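# Place a music sheet on the stand, uncreased

## Task

Set the sheet of music onto the stand so that it sits behind one of the page holders, with no fold or crease anywhere in the sheet.

## Robot and tools

Robot: two arms, left_arm and right_arm, each with a two-finger gripper. Scene frame: origin at table-top height, midway between the nominal arm bases; +x points out over the table, +z up, and left_arm is on the +y side. Arm names do not match image sides. Calibrated bases: left_arm at (-0.028, +0.297, 0) m, right_arm at (-0.018, -0.298, 0) m, each with a very small yaw. A camera stand is bolted to the floor behind the arms.

Frames: each arm's reported hand pose, velocities, Hand target and wrist-camera pose are in that arm's own base frame. Fixed cameras and the table use the scene frame. Motion offsets run along the current Hand target's own axes. In the gripper frame the fingers point along +z and open and close along y. end_effector_position is the spot between the finger pads, about 1 cm short of the tips. Readings can be a few cm off, more at long reach.

Command row (shared by execute_actions and move): one flat list of 14 numbers, each in [-1, 1]. The first 7 are left_arm: dx, dy, dz, rx, ry, rz, opening; the next 7 are the same for right_arm. Both arms are always included. dx..rz are an offset, not a pose, measured from that arm's Hand target at the start of the action or move, in Hand-target axes; 1.0 equals 0.6 m of travel or 180 degrees of turn, and rx, ry, rz form a single rotation vector. opening is absolute: +1 fully open (0.094 m), -1 shut. To leave an arm's pose alone send six zeros, but always repeat the opening you want, since 0 means half open.

execute_actions(actions, cameras): actions is a list of actions; each action is up to 15 rows, one per 1/30 s control step, and a short action repeats its last row until step 15. All rows of one action are counted from the same start pose, not chained; a new action starts from the new Hand target, so repeating an offset moves further. Images come back only when actions is [] or cameras names them (["all"] for all, [] for none; an unknown name voids the call). An empty call also reports the scene number and omitted results.

move(target, speed, blend, opening_speed, grip_force, blocking, cameras): drives grippers in straight lines. target is one 14-number row or a list of up to 15 rows; every row is an offset from the same starting Hand targets, not from the previous row. speed: m/s, 0.002 to 2.9, default 0.25 (turns up to twice that in rad/s); one value or one per target. blend: corner rounding in m for lists, default 0 (stop at each). opening_speed: opening change per second on the -1..+1 scale, at least 0.2. grip_force: newtons per finger pad, 10 to 50, one value or one per arm; it persists, and below 50 the fingers close slowly. blocking=false returns after about 0.5 s while the move continues. A move is capped at 10 s and does not avoid obstacles or the other arm. Its result adds a "move:" line with the ending (done, off_target, moving, held, fault) and limits (paced = pose clipped, held = steps withheld).

wait(seconds 0 to 3600): lets time pass with no new command; returns early if a running move ends. stop(): brakes the running move. zoom_image(camera, region=[x0, y0, x1, y1]): pixel box, top-left origin, at most 504x504, on the latest image of one of cam_head_left, cam_head_right, cam_high, cam_low, cam_left_wrist, cam_right_wrist (all 504x504). finished_scene(scene): ends scene 1 or 2 for good; the sheet must stay in place once the robot lets go.

Result lines: end_effector_position (m) and end_effector_quat_wxyz per arm; Hand target, the last commanded pose after clipping, which next offsets count from; Tool commands; grip_measured (opening on the -1..+1 scale, reads a bit wide when empty); grip_effort_nm (gripper motor effort, negative closing; not pad force); Joint positions (last value is opening in m), Joint velocities (may say within noise), joint torques, motor temperatures, and step readings of position. Ordered joint limits in rad: waist -2.618..3.054, shoulder 0..3.142, elbow 0..3.142 (straight at 2.901), wrist pitch and yaw -1.571..1.571, wrist roll -2.094..2.094.

Behaviour: orientation commands are clipped each step to 40 degrees from the current one. Grippers often stop a few cm short from friction or load; if so, send the remaining gap as a new offset. A blocked arm keeps pushing until commanded back past its gripper. Closing speed and force matter for a thin sheet: use low grip_force and a gentle opening_speed so the paper is not crushed or folded; release by commanding well above grip_measured.

Avoid: anything leaving the table, dropping or releasing a moving object, fast impacts or hard pushes, above all on fixed or heavy items. Never let the arms, grippers or wrist cameras meet, and never close one gripper on the other's fingers. Route around an arm's own base rather than close past it, which can whip the elbow. Watch motor heat: MOTOR HOT appears at 75 °C, at 90 °C the arm folds and is lost for the scene, at 100 °C it collapses; stretched or loaded holds heat motors, also while you think.

Each tool is called after ">>>" as name([rows], argument=value, ...), one row to a line, values as JSON.

## Session

>>> execute_actions(actions=[])

Scene clock: 0.00 s.
left_arm: end_effector_position=(+0.2214, -0.1251, +0.4606) grip_measured=-0.995 grip_effort_nm=n/a end_effector_quat_wxyz=(+0.608, +0.219, +0.669, -0.367) | right_arm: end_effector_position=(+0.3837, +0.0010, +0.4072) grip_measured=+1.000 grip_effort_nm=n/a end_effector_quat_wxyz=(+0.707, +0.000, +0.707, +0.000)
Joint positions: left_arm=[0.1 0.784 1.194 -0.394 0.959 -0.24 0] | right_arm=[0 1.047 1.047 0 0 0 0.094]
Joint velocities: within noise
Joint torques (N m): no reading
Motor temperatures (°C): left_arm=[24 24 23 26 22 22 23] | right_arm=[21 25 27 26 22 23 22]
Heat: left arm: 26 °C; right arm: 27 °C.
Hand target: left_arm +0.2185, -0.1254, +0.4650; +0.614, +0.223, +0.664, -0.364 | right_arm +0.3803, +0.0010, +0.4196; +0.718, +0.000, +0.696, +0.000
Tool commands: left_gripper/opening=-1.0 right_gripper/opening=+1.0

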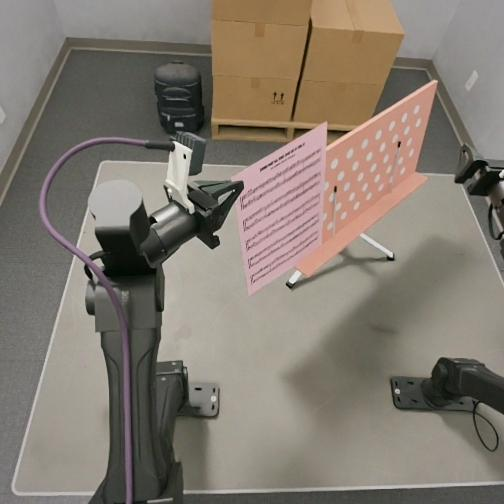

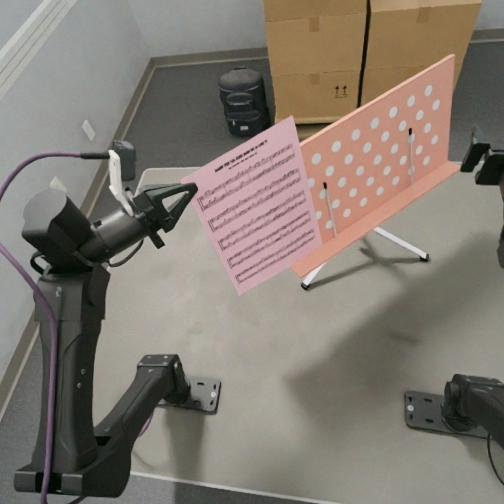

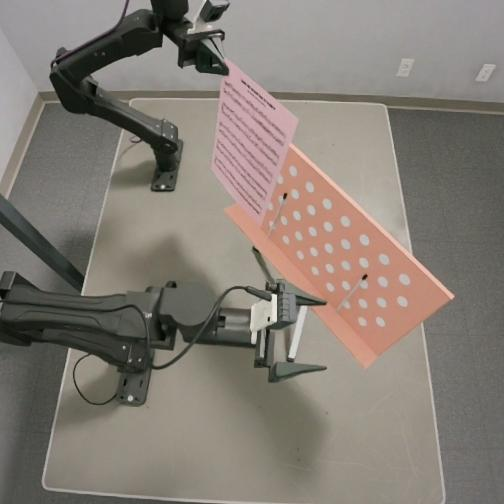

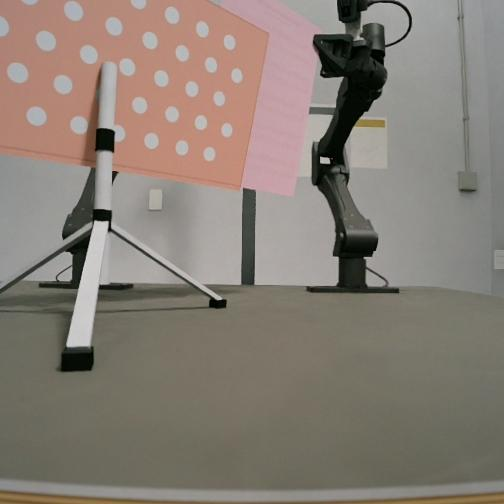

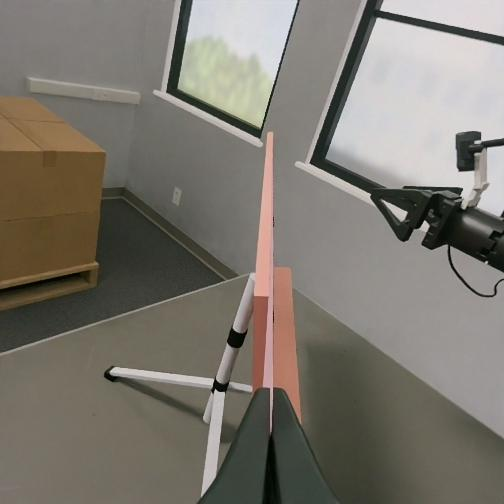

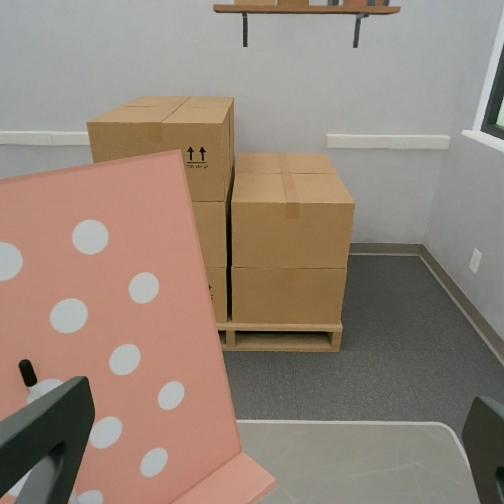

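>>> zoom_image(camera="cam_head_left", region=[160, 60, 460, 310])

>>> zoom_image(camera="cam_head_right", region=[160, 40, 480, 310])

>>> zoom_image(camera="cam_high", region=[180, 30, 460, 380])

>>> zoom_image(camera="cam_low", region=[0, 0, 400, 380])

>>> zoom_image(camera="cam_left_wrist", region=[180, 120, 360, 504])

Scaled by 1.680.

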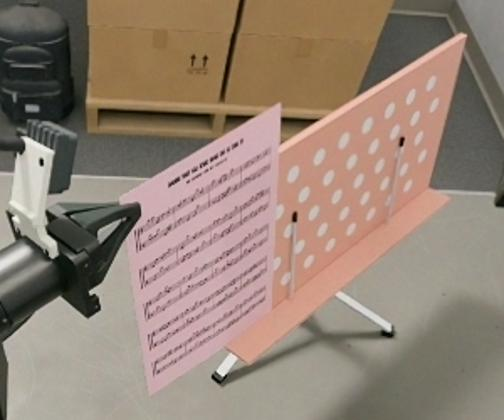

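Scaled by 1.575.

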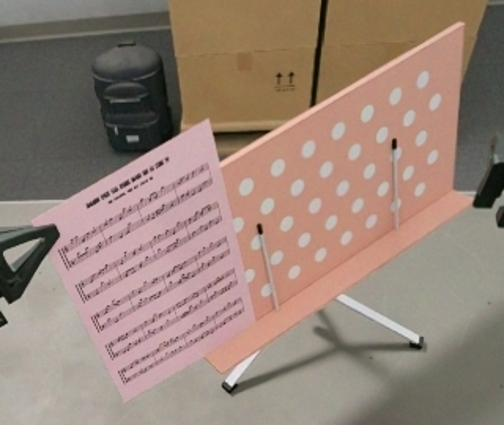

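Scaled by 1.440.

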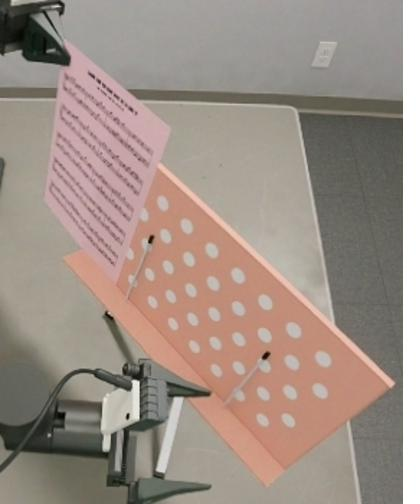

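Scaled by 1.260.

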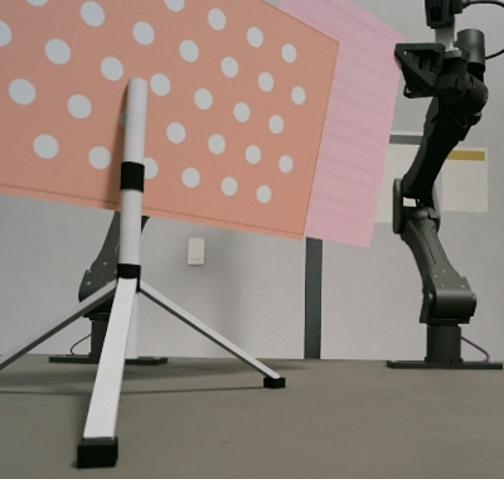

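Scaled by 1.312.

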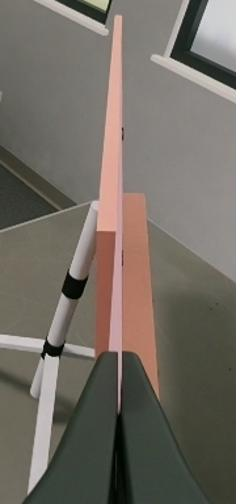

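>>> zoom_image(camera="cam_left_wrist", region=[230, 120, 320, 270])

>>> zoom_image(camera="cam_left_wrist", region=[220, 250, 320, 440])

>>> zoom_image(camera="cam_head_left", region=[300, 120, 430, 260])

>>> zoom_image(camera="cam_head_right", region=[280, 110, 440, 260])

>>> zoom_image(camera="cam_high", region=[220, 150, 400, 340])

>>> zoom_image(camera="cam_right_wrist", region=[0, 300, 200, 504])

Scaled by 3.360.

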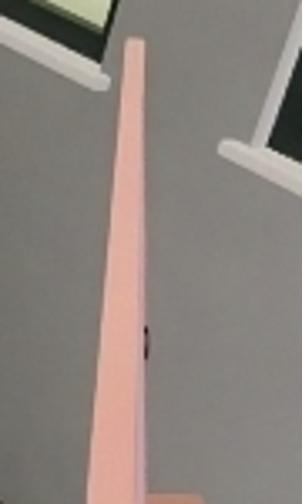

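Scaled by 2.653.

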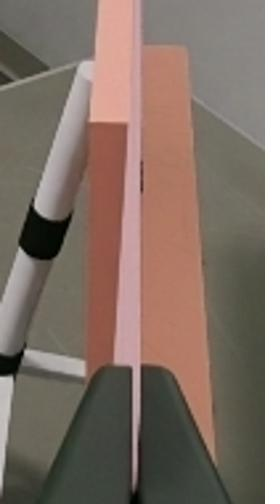

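Scaled by 3.600.

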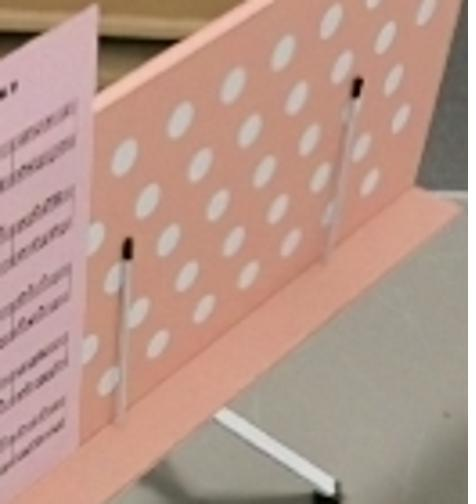

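Scaled by 3.150.

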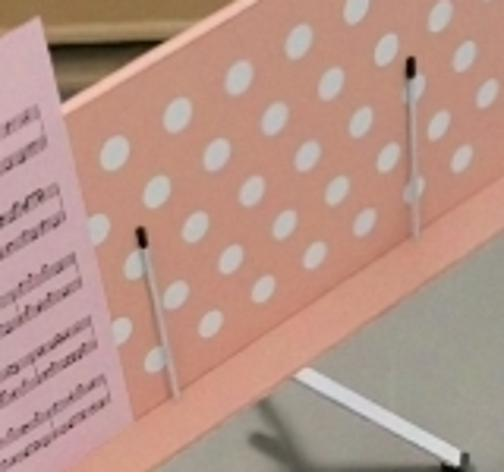

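Scaled by 2.653.

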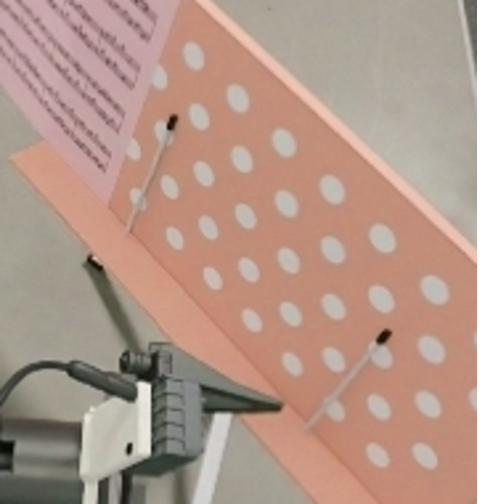

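Scaled by 2.471.

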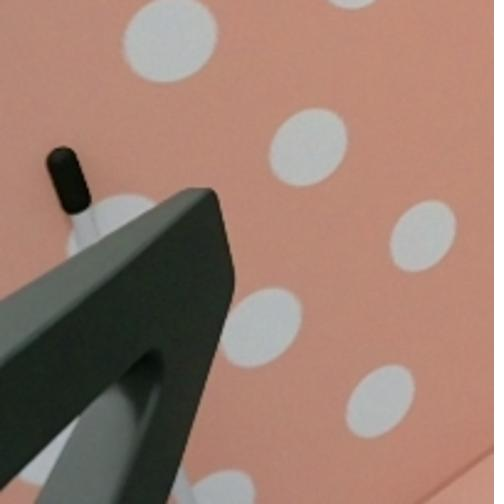

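>>> zoom_image(camera="cam_left_wrist", region=[250, 280, 290, 320])

>>> zoom_image(camera="cam_left_wrist", region=[240, 330, 300, 400])

>>> zoom_image(camera="cam_left_wrist", region=[250, 200, 290, 280])

>>> zoom_image(camera="cam_left_wrist", region=[250, 130, 290, 210])

Scaled by 12.600.

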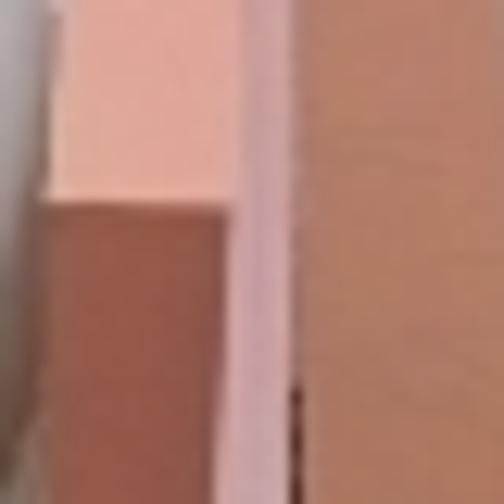

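Scaled by 7.200.

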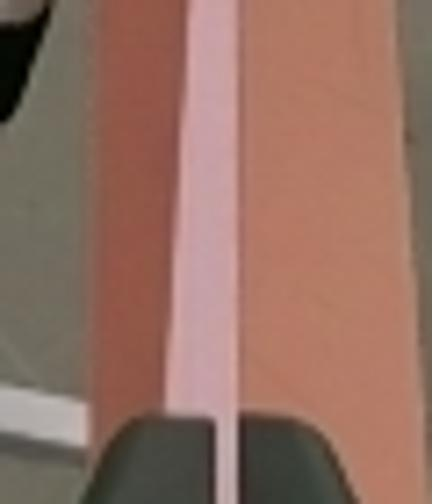

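Scaled by 6.300.

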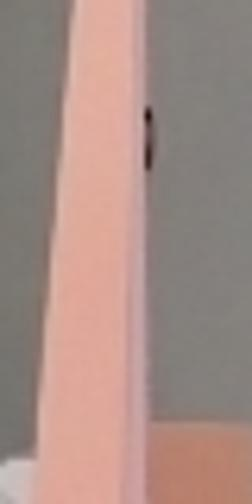

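Scaled by 6.300.

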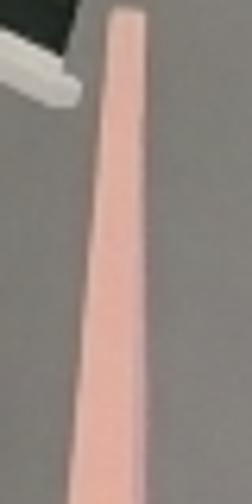

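>>> move(target=[0,0,0,0,0,0,-1, -0.143,0.353,0.068,-0.2167,0.337,-0.1257,1], speed=0.3, cameras=["cam_right_wrist","cam_head_left","cam_high","cam_left_wrist"])

Scene clock: 13.60 s.
left_arm: end_effector_position=(+0.2214, -0.1251, +0.4606) grip_measured=-0.995 grip_effort_nm=-0.26 end_effector_quat_wxyz=(+0.608, +0.219, +0.669, -0.367) | right_arm: end_effector_position=(+0.4141, +0.2092, +0.5007) grip_measured=+1.000 grip_effort_nm=0.01 end_effector_quat_wxyz=(+0.554, -0.286, +0.771, +0.131)
Joint positions: left_arm=[0.1 0.784 1.194 -0.394 0.959 -0.24 0] | right_arm=[0.396 1.965 2.844 -1.245 -0.179 -0.19 0.094]
Joint torques (N m): left_arm=[-0.06 -0.16 7.06 1.86 -0.04 0.03] | right_arm=[0.05 -5.57 6.27 2.09 -0.14 0.07]
Heat: left arm: 28 °C; right arm: 30 °C.
Hand target: left_arm +0.2185, -0.1254, +0.4650; +0.614, +0.223, +0.664, -0.364 | right_arm +0.4183, +0.2127, +0.5068; +0.241, -0.353, +0.900, +0.090
Off the commanded pose: left_arm 0.005 m, 1 deg | right_arm 0.008 m, 42 deg; orientation clipped.
elbow stopped short (right arm): the move would have taken joint 3 (elbow) straighter than the controller allows.
move: off_target (right_arm); limits=paced
cam_right_wrist: T_world_to_cam=[[0.63052, -0.76729, 0.11705, -0.15481], [-0.53109, -0.53647, -0.65585, 0.70042], [0.56602, 0.35137, -0.74576, 0.15881]] pos_world=[0.37971, 0.20117, 0.59593]
Images, in order (width x height): cam_head_left 504x504, cam_high 504x504, cam_left_wrist 504x504, cam_right_wrist 504x504.

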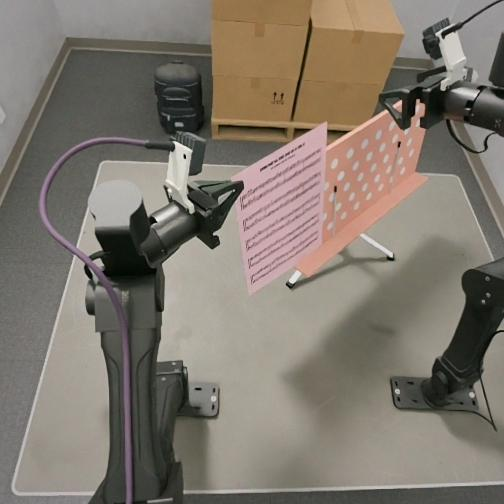

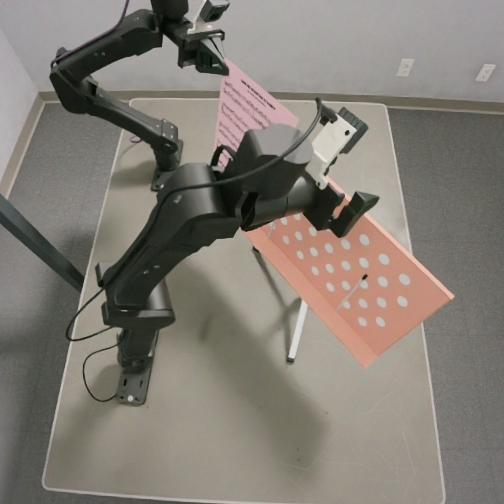

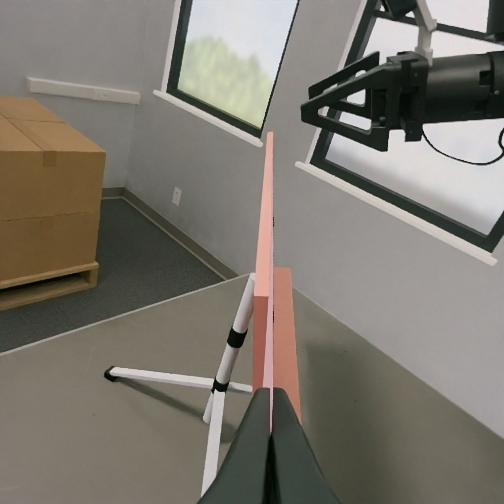

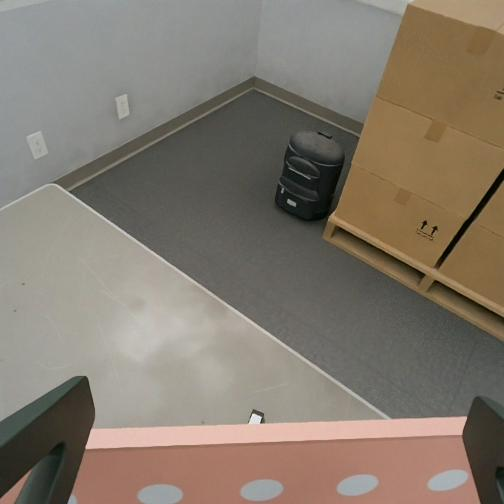

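>>> zoom_image(camera="cam_head_left", region=[300, 210, 350, 260])

>>> zoom_image(camera="cam_head_left", region=[310, 170, 350, 210])

>>> zoom_image(camera="cam_head_left", region=[240, 220, 340, 310])

Scaled by 10.080.

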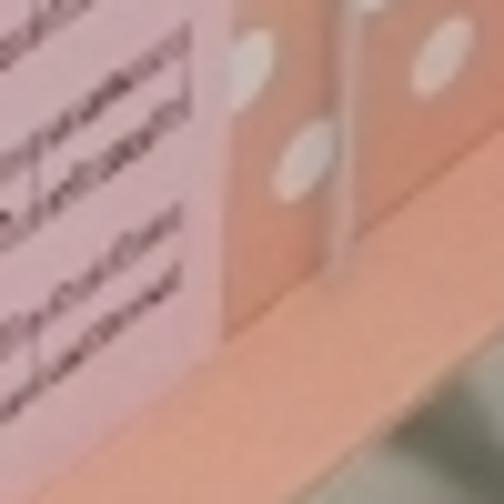

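Scaled by 12.600.

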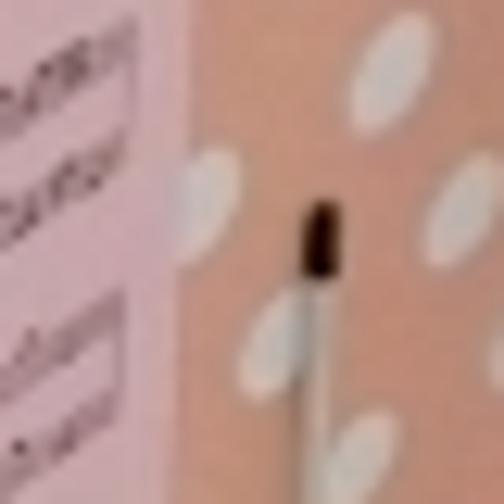

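Scaled by 5.040.

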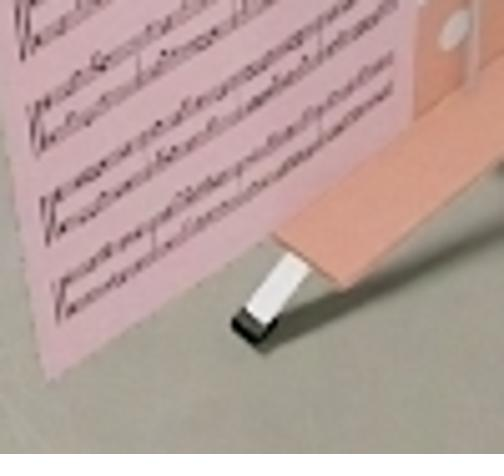

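>>> move(target=[-0.0167,0,0.0167,0,0,0.0111,-1, 0.454,-0.163,-0.039,0.2167,-0.337,0.1257,1], speed=0.3, cameras=["cam_head_left","cam_head_right","cam_high","cam_left_wrist"])

>>> zoom_image(camera="cam_left_wrist", region=[240, 120, 300, 400])

>>> zoom_image(camera="cam_head_left", region=[290, 160, 370, 260])

Scene clock: 18.70 s.
left_arm: end_effector_position=(+0.2310, -0.1301, +0.4644) grip_measured=-0.995 grip_effort_nm=-0.26 end_effector_quat_wxyz=(+0.611, +0.226, +0.668, -0.359) | right_arm: end_effector_position=(+0.3020, -0.0273, +0.3922) grip_measured=+1.000 grip_effort_nm=0.01 end_effector_quat_wxyz=(+0.724, +0.006, +0.689, +0.002)
Joint positions: left_arm=[0.046 0.823 1.224 -0.394 0.902 -0.21 0] | right_arm=[-0.22 0.704 0.83 -0.075 -0.215 0.022 0.094]
Joint torques (N m): left_arm=[-0.73 -0.05 9.29 1.79 -0.07 0.09] | right_arm=[-0.4 0.58 6.46 2.1 -0.07 0.04]
Motor temperatures (°C): left_arm=[24 24 24 28 22 22 23] | right_arm=[21 25 29 31 22 23 22]
Heat: left arm: 28 °C; right arm: 31 °C.
Hand target: left_arm +0.2266, -0.1314, +0.4750; +0.620, +0.234, +0.660, -0.353 | right_arm +0.3029, -0.0279, +0.3924; +0.728, +0.007, +0.686, +0.004
Off the commanded pose: left_arm 0.012 m, 2 deg | right_arm 0.001 m, 1 deg.
move: off_target (left_arm)
cam_left_wrist: T_world_to_cam=[[-0.71342, -0.66914, 0.20805, -0.01512], [-0.45491, 0.21643, -0.86384, 0.57517], [0.533, -0.71092, -0.4588, 0.08516]] pos_world=[0.20547, -0.07406, 0.53907]

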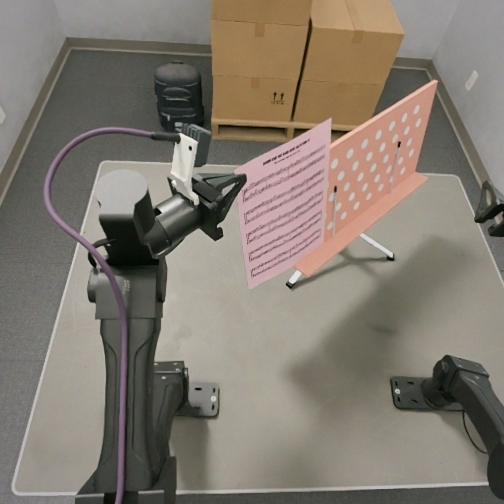

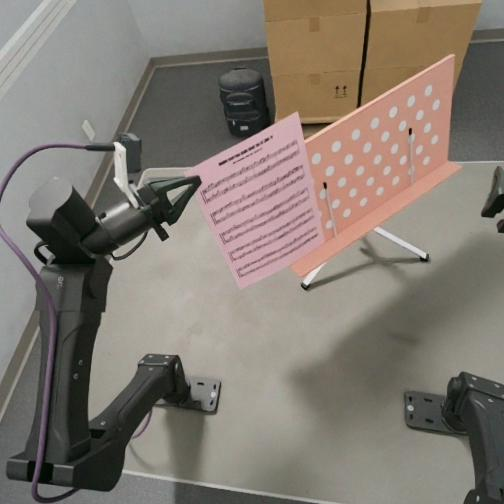

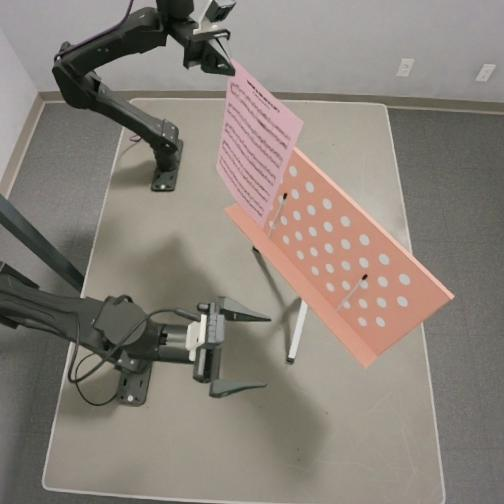

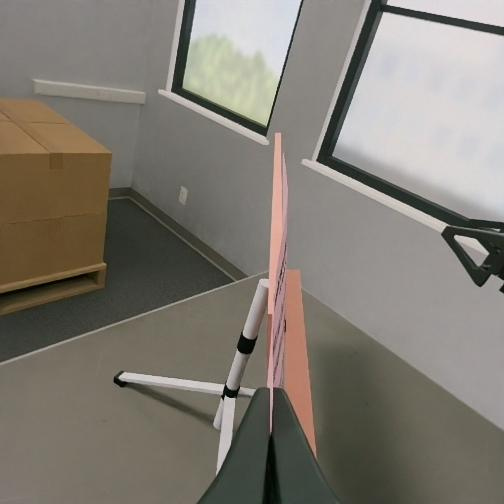

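Scaled by 1.800.

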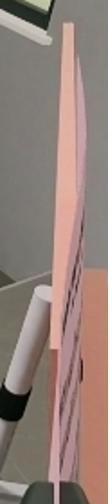

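Scaled by 5.040.

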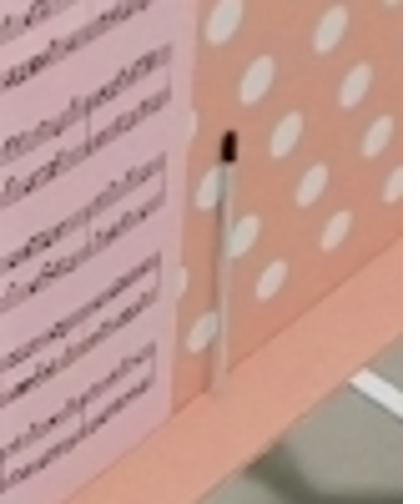

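>>> zoom_image(camera="cam_left_wrist", region=[240, 130, 320, 270])

>>> zoom_image(camera="cam_left_wrist", region=[240, 260, 320, 400])

Scaled by 3.600.

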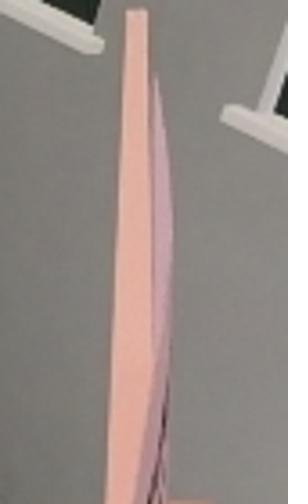

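Scaled by 3.600.

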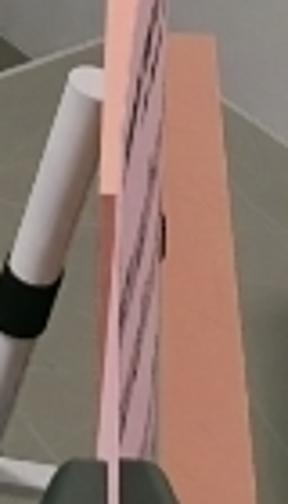

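>>> move(target=[-0.005,-0.0092,0,0,0,0.0111,-1, 0,0,0,0,0,0,1], speed=0.05, cameras=["cam_head_left","cam_left_wrist"])

>>> zoom_image(camera="cam_left_wrist", region=[240, 130, 320, 270])

>>> zoom_image(camera="cam_left_wrist", region=[240, 260, 320, 400])

>>> zoom_image(camera="cam_head_left", region=[290, 160, 370, 260])

Scene clock: 21.27 s.
left_arm: end_effector_position=(+0.2278, -0.1335, +0.4689) grip_measured=-0.995 grip_effort_nm=-0.26 end_effector_quat_wxyz=(+0.618, +0.238, +0.664, -0.348) | right_arm: end_effector_position=(+0.3020, -0.0273, +0.3923) grip_measured=+1.000 grip_effort_nm=0.01 end_effector_quat_wxyz=(+0.725, +0.006, +0.689, +0.002)
Joint positions: left_arm=[0.017 0.823 1.245 -0.414 0.874 -0.174 0] | right_arm=[-0.22 0.704 0.83 -0.074 -0.215 0.022 0.094]
Joint torques (N m): left_arm=[-0.72 0.05 9.13 1.79 -0.09 0.11] | right_arm=[-0.42 0.59 6.45 2.09 -0.08 0.05]
Heat: left arm: 28 °C; right arm: 32 °C.
Hand target: left_arm +0.2228, -0.1346, +0.4789; +0.626, +0.246, +0.656, -0.342 | right_arm +0.3029, -0.0279, +0.3923; +0.728, +0.007, +0.686, +0.005
Off the commanded pose: left_arm 0.011 m, 2 deg | right_arm 0.001 m, 1 deg.
move: off_target (left_arm)
cam_left_wrist: T_world_to_cam=[[-0.71924, -0.67314, 0.17196, -0.00295], [-0.42997, 0.23686, -0.87122, 0.5789], [0.54572, -0.70055, -0.4598, 0.08549]] pos_world=[0.20013, -0.07922, 0.54416]

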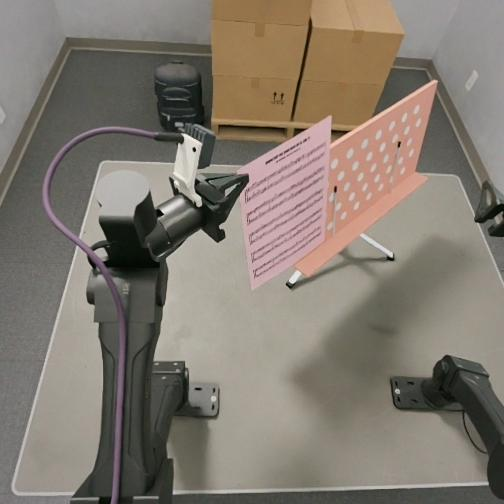

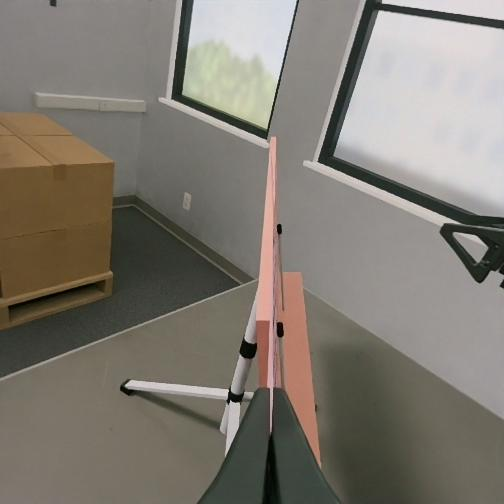

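Scaled by 3.600.

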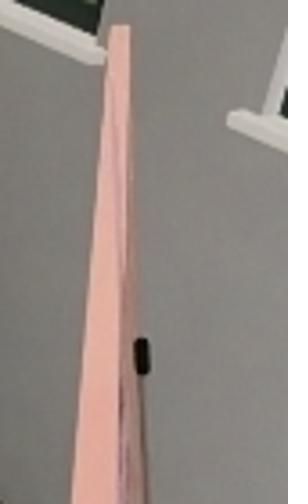

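Scaled by 3.600.

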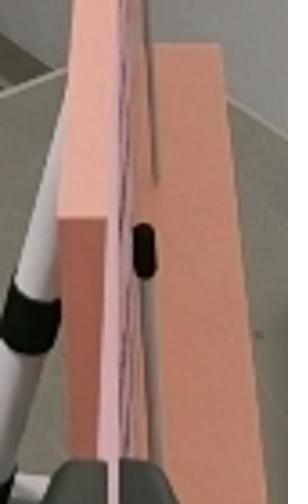

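Scaled by 5.040.

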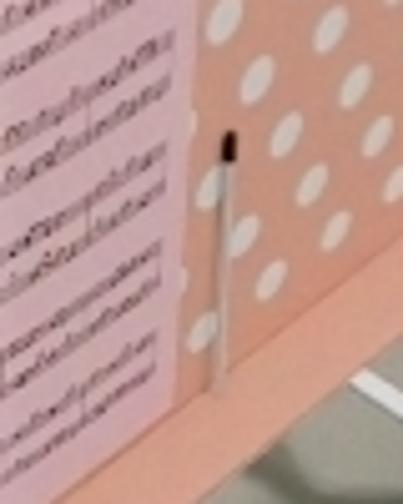

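>>> zoom_image(camera="cam_head_left", region=[300, 210, 350, 260])

>>> zoom_image(camera="cam_left_wrist", region=[255, 290, 305, 390])

Scaled by 10.080.

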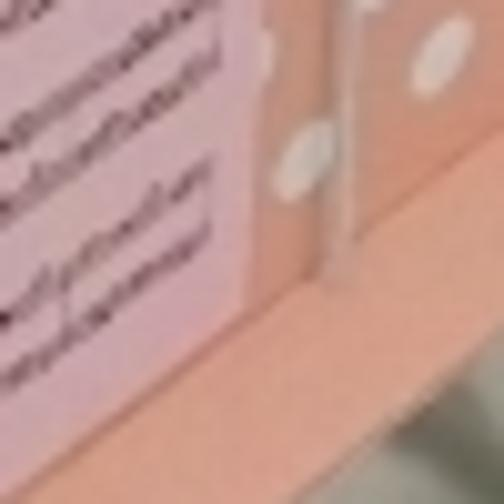

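Scaled by 5.040.

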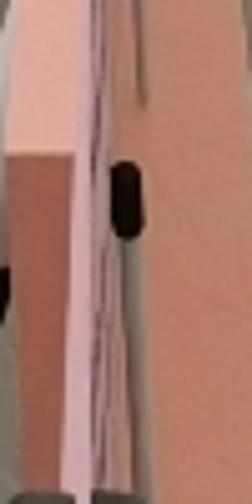

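>>> move(target=[0.0,0.0017,0.03,0,0,0,-1, 0,0,0,0,0,0,1], speed=0.04, cameras=["cam_head_left","cam_left_wrist"])

>>> zoom_image(camera="cam_left_wrist", region=[240, 130, 320, 270])

>>> zoom_image(camera="cam_left_wrist", region=[255, 290, 305, 390])

>>> zoom_image(camera="cam_head_left", region=[300, 170, 360, 260])

Scene clock: 23.90 s.
left_arm: end_effector_position=(+0.2402, -0.1467, +0.4614) grip_measured=-0.995 grip_effort_nm=-0.26 end_effector_quat_wxyz=(+0.608, +0.235, +0.674, -0.349) | right_arm: end_effector_position=(+0.3020, -0.0273, +0.3923) grip_measured=+1.000 grip_effort_nm=0.01 end_effector_quat_wxyz=(+0.725, +0.006, +0.689, +0.002)
Joint positions: left_arm=[-0.093 0.86 1.245 -0.41 0.764 -0.17 0] | right_arm=[-0.22 0.704 0.83 -0.074 -0.215 0.022 0.094]
Joint torques (N m): left_arm=[-0.7 -0.44 9.8 2.11 -0.06 0.06] | right_arm=[-0.42 0.59 6.43 2.1 -0.07 0.05]
Heat: left arm: 29 °C; right arm: 33 °C.
Hand target: left_arm +0.2353, -0.1476, +0.4791; +0.626, +0.246, +0.656, -0.342 | right_arm +0.3029, -0.0279, +0.3923; +0.728, +0.007, +0.686, +0.005
Off the commanded pose: left_arm 0.018 m, 3 deg | right_arm 0.001 m, 1 deg.
move: off_target (left_arm)
cam_left_wrist: T_world_to_cam=[[-0.71364, -0.67436, 0.18965, -0.01136], [-0.45563, 0.2412, -0.85687, 0.58092], [0.53209, -0.6979, -0.47939, 0.07877]] pos_world=[0.21467, -0.0928, 0.53769]

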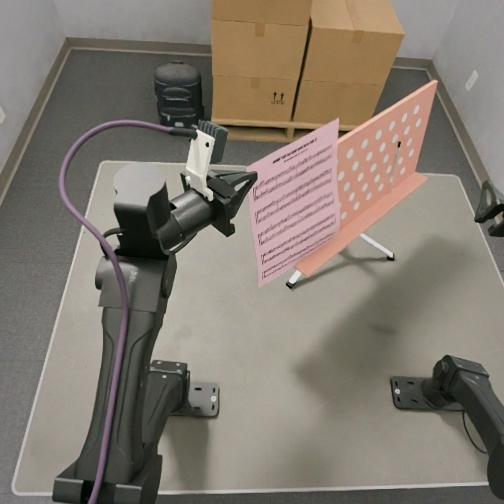

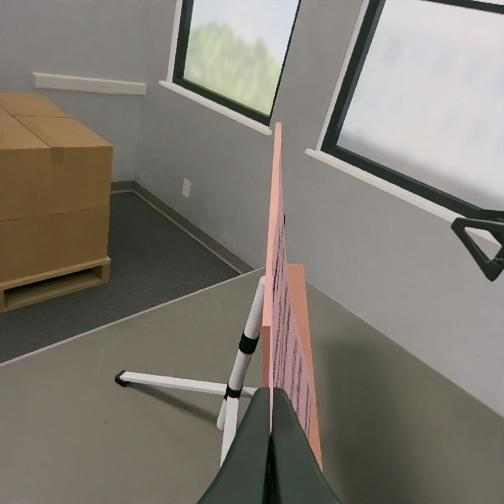

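Scaled by 3.600.

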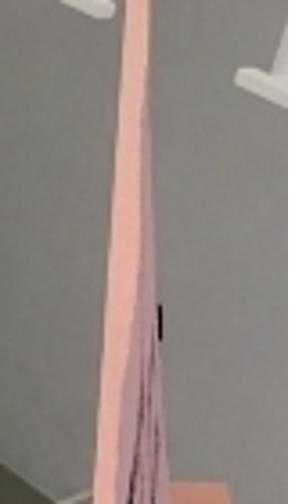

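Scaled by 5.040.

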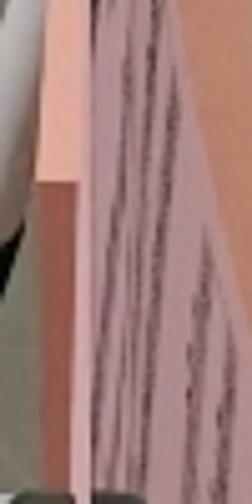

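Scaled by 5.600.

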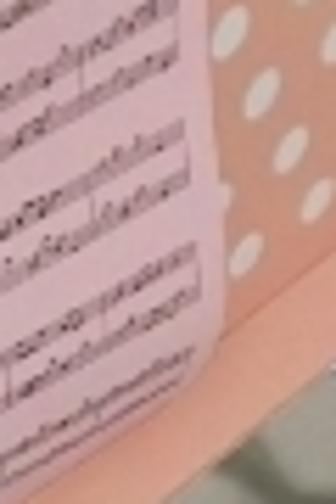

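>>> move([
  [-0.0099,-0.0042,-0.031,0,0,0,-1, 0,0,0,0,0,0,1],
  [-0.0099,-0.0042,-0.031,-0.0011,-0.0033,0.0137,-1, 0,0,0,0,0,0,1],
], speed=0.05, cameras=["cam_head_left","cam_left_wrist"])

>>> zoom_image(camera="cam_left_wrist", region=[240, 130, 320, 270])

>>> zoom_image(camera="cam_left_wrist", region=[255, 290, 305, 390])

>>> zoom_image(camera="cam_head_left", region=[300, 170, 360, 260])

Scene clock: 28.60 s.
left_arm: end_effector_position=(+0.2277, -0.1352, +0.4745) grip_measured=-0.995 grip_effort_nm=-0.26 end_effector_quat_wxyz=(+0.623, +0.249, +0.661, -0.338) | right_arm: end_effector_position=(+0.3020, -0.0273, +0.3924) grip_measured=+1.000 grip_effort_nm=0.01 end_effector_quat_wxyz=(+0.725, +0.006, +0.689, +0.002)
Joint positions: left_arm=[0.001 0.837 1.278 -0.435 0.858 -0.141 0] | right_arm=[-0.22 0.704 0.83 -0.074 -0.215 0.022 0.094]
Joint torques (N m): left_arm=[0.2 -0.99 7.79 2.03 -0.03 0.08] | right_arm=[-0.43 0.58 6.45 2.09 -0.07 0.05]
Heat: left arm: 29 °C; right arm: 34 °C.
Hand target: left_arm +0.2217, -0.1345, +0.4850; +0.637, +0.257, +0.648, -0.329 | right_arm +0.3029, -0.0279, +0.3924; +0.728, +0.007, +0.686, +0.005
Off the commanded pose: left_arm 0.012 m, 3 deg | right_arm 0.001 m, 1 deg.
move: off_target (left_arm)
cam_left_wrist: T_world_to_cam=[[-0.7226, -0.67664, 0.14145, 0.00964], [-0.41075, 0.2557, -0.87516, 0.58415], [0.556, -0.69049, -0.4627, 0.08729]] pos_world=[0.19837, -0.08257, 0.55025]

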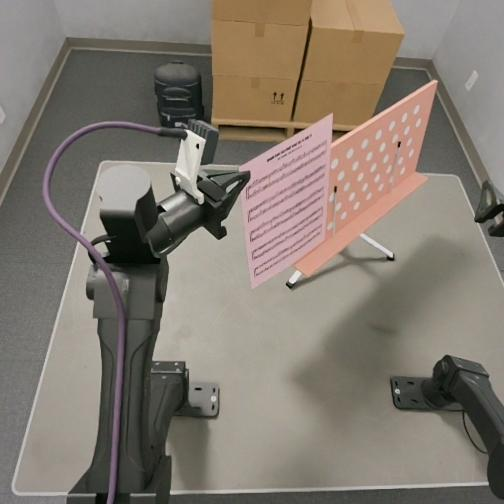

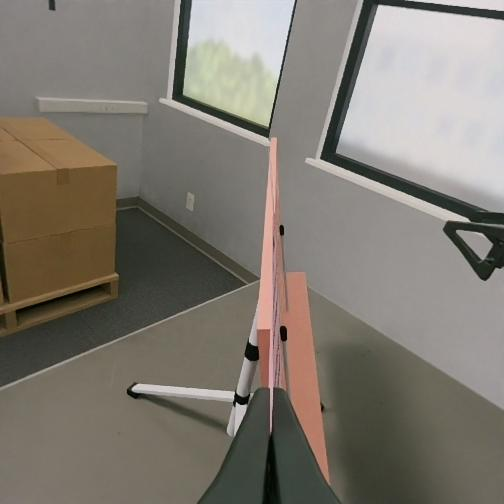

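Scaled by 3.600.

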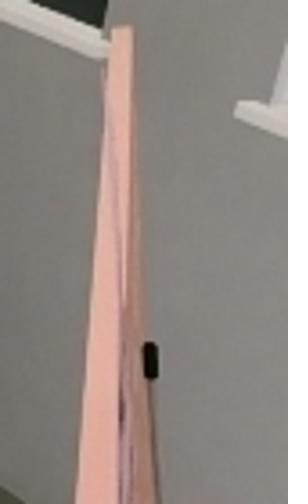

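Scaled by 5.040.

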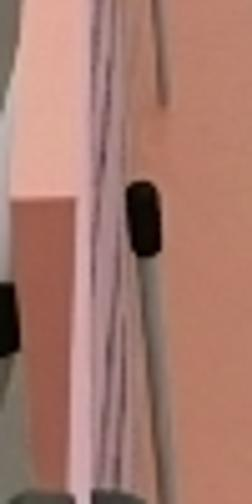

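Scaled by 5.600.

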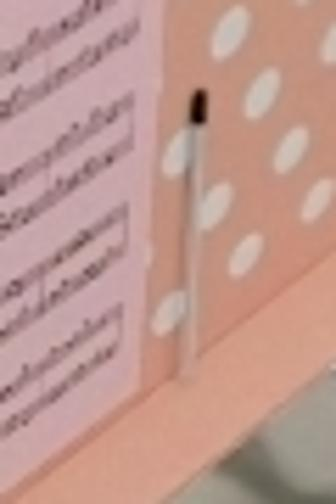

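>>> zoom_image(camera="cam_left_wrist", region=[265, 310, 295, 350])

>>> zoom_image(camera="cam_left_wrist", region=[265, 350, 295, 390])

>>> zoom_image(camera="cam_left_wrist", region=[255, 210, 295, 310])

Scaled by 12.600.

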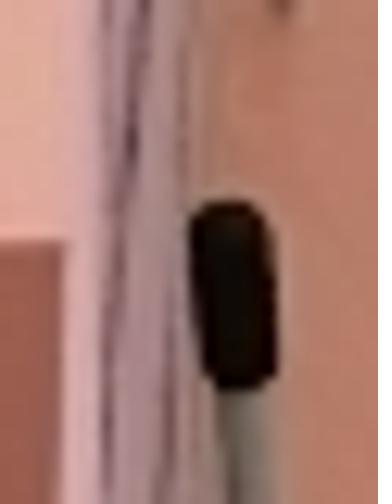

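Scaled by 12.600.

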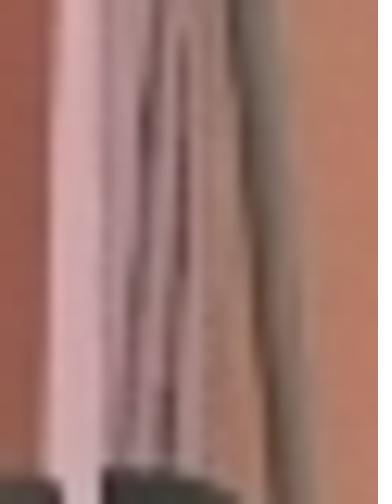

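Scaled by 5.040.

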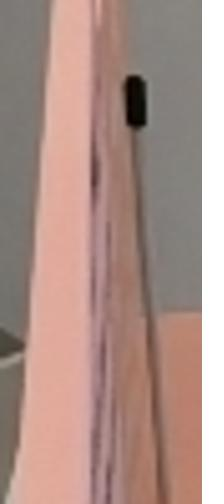

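>>> move(target=[-0.0094,0.0048,0.02,0,-0.0056,0.0028,-1, 0,0,0,0,0,0,1], speed=0.04, cameras=["cam_head_left","cam_left_wrist"])

>>> zoom_image(camera="cam_left_wrist", region=[265, 310, 295, 350])

>>> zoom_image(camera="cam_left_wrist", region=[245, 310, 305, 390])

>>> zoom_image(camera="cam_left_wrist", region=[245, 130, 305, 230])

>>> zoom_image(camera="cam_head_left", region=[300, 170, 360, 260])

Scene clock: 30.87 s.
left_arm: end_effector_position=(+0.2360, -0.1403, +0.4778) grip_measured=-0.995 grip_effort_nm=-0.26 end_effector_quat_wxyz=(+0.630, +0.250, +0.655, -0.334) | right_arm: end_effector_position=(+0.3020, -0.0273, +0.3924) grip_measured=+1.000 grip_effort_nm=0.01 end_effector_quat_wxyz=(+0.725, +0.006, +0.689, +0.002)
Joint positions: left_arm=[-0.049 0.859 1.278 -0.394 0.802 -0.141 0] | right_arm=[-0.22 0.704 0.83 -0.074 -0.215 0.022 0.094]
Joint torques (N m): left_arm=[-0.69 -0.38 8.54 2.08 -0.09 0.02] | right_arm=[-0.42 0.59 6.43 2.09 -0.07 0.05]
Heat: left arm: 29 °C; right arm: 34 °C.
Hand target: left_arm +0.2322, -0.1411, +0.4906; +0.644, +0.257, +0.641, -0.328 | right_arm +0.3029, -0.0279, +0.3924; +0.728, +0.007, +0.686, +0.005
Off the commanded pose: left_arm 0.013 m, 2 deg | right_arm 0.001 m, 1 deg.
move: off_target (left_arm)
cam_left_wrist: T_world_to_cam=[[-0.72087, -0.68115, 0.12795, 0.01714], [-0.39501, 0.25211, -0.88341, 0.59147], [0.56948, -0.68736, -0.4508, 0.07228]] pos_world=[0.20483, -0.08776, 0.55289]

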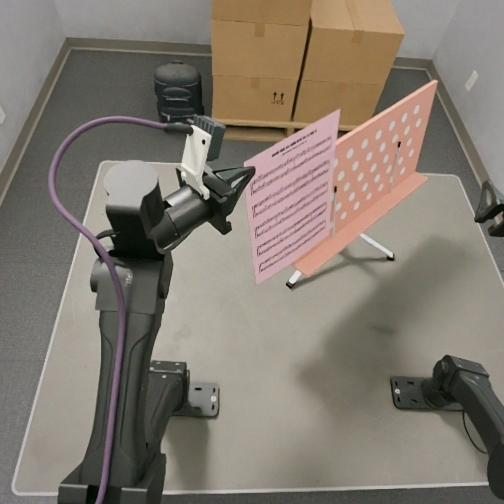

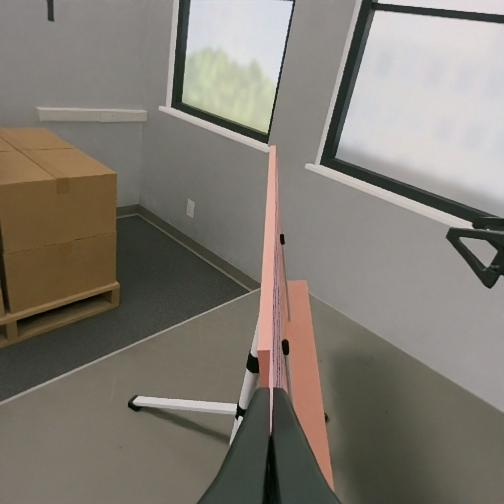

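Scaled by 12.600.

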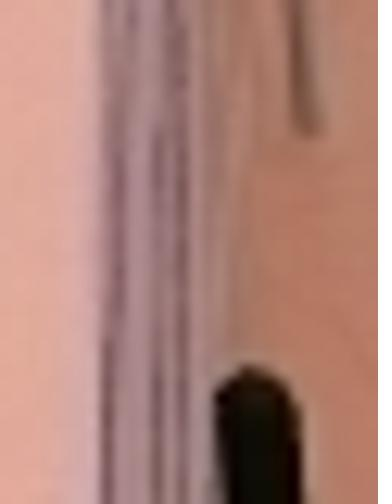

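Scaled by 6.300.

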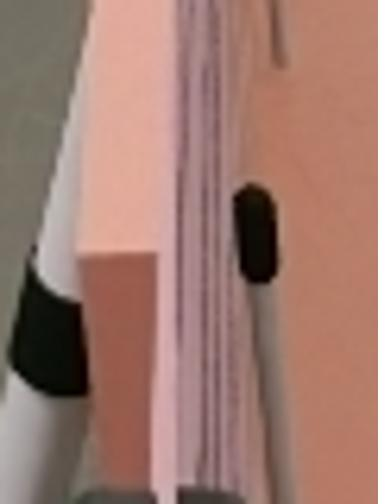

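Scaled by 5.040.

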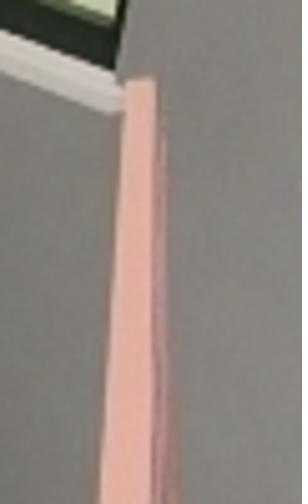

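Scaled by 5.600.

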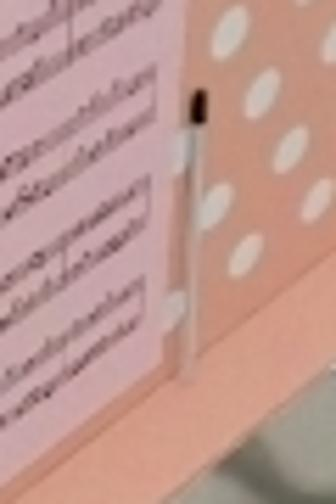

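>>> move(target=[-0.0045,0.0012,0.0418,0,0,0,-1, 0,0,0,0,0,0,1], speed=0.04, cameras=["cam_head_left","cam_left_wrist"])

>>> zoom_image(camera="cam_left_wrist", region=[245, 310, 305, 390])

>>> zoom_image(camera="cam_left_wrist", region=[245, 130, 305, 230])

>>> zoom_image(camera="cam_head_left", region=[300, 170, 360, 260])

Scene clock: 32.83 s.
left_arm: end_effector_position=(+0.2529, -0.1586, +0.4783) grip_measured=-0.995 grip_effort_nm=-0.25 end_effector_quat_wxyz=(+0.628, +0.249, +0.658, -0.334) | right_arm: end_effector_position=(+0.3020, -0.0273, +0.3924) grip_measured=+1.000 grip_effort_nm=0.01 end_effector_quat_wxyz=(+0.725, +0.006, +0.689, +0.002)
Joint positions: left_arm=[-0.178 0.921 1.301 -0.366 0.672 -0.136 0] | right_arm=[-0.22 0.704 0.83 -0.074 -0.215 0.022 0.094]
Joint torques (N m): left_arm=[-0.68 -0.7 9.54 2.15 -0.02 0.07] | right_arm=[-0.42 0.59 6.45 2.09 -0.07 0.05]
Heat: left arm: 29 °C; right arm: 34 °C.
Hand target: left_arm +0.2493, -0.1592, +0.4945; +0.644, +0.257, +0.641, -0.328 | right_arm +0.3029, -0.0279, +0.3924; +0.728, +0.007, +0.686, +0.005
Off the commanded pose: left_arm 0.017 m, 3 deg | right_arm 0.001 m, 1 deg.
move: off_target (left_arm)
cam_left_wrist: T_world_to_cam=[[-0.71958, -0.68175, 0.13202, 0.01444], [-0.4018, 0.25371, -0.87988, 0.60345], [0.56637, -0.68619, -0.45649, 0.05392]] pos_world=[0.22232, -0.10625, 0.55367]

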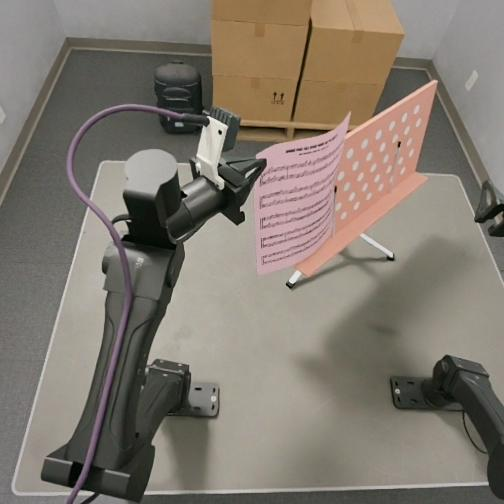

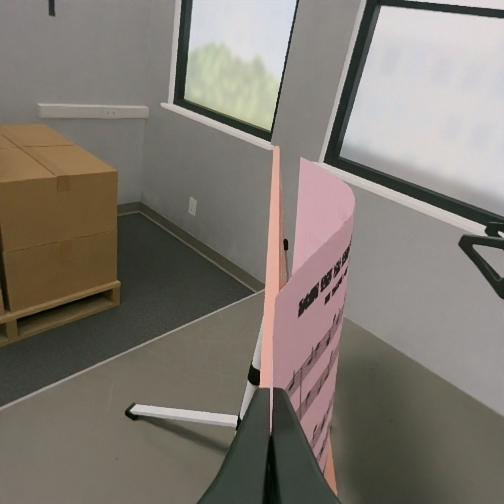

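Scaled by 6.300.

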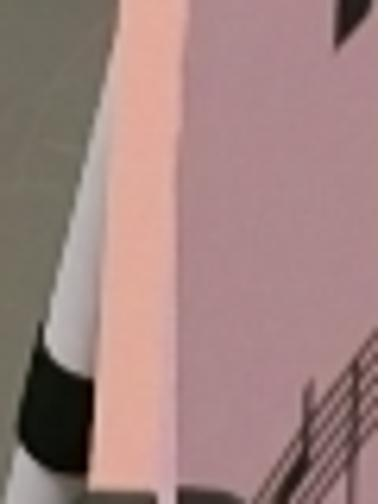

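Scaled by 5.040.

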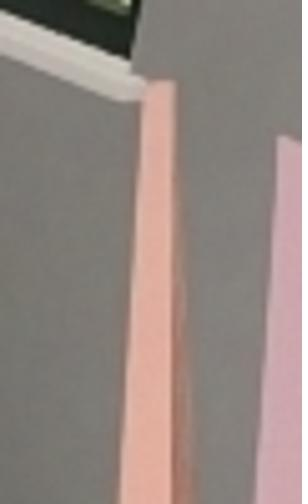

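Scaled by 5.600.

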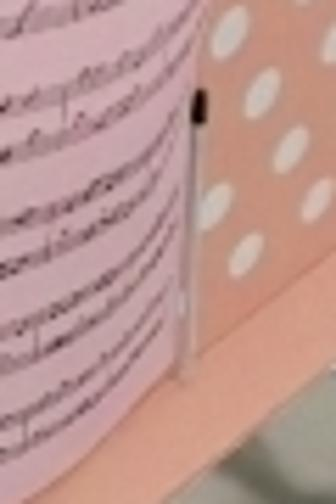

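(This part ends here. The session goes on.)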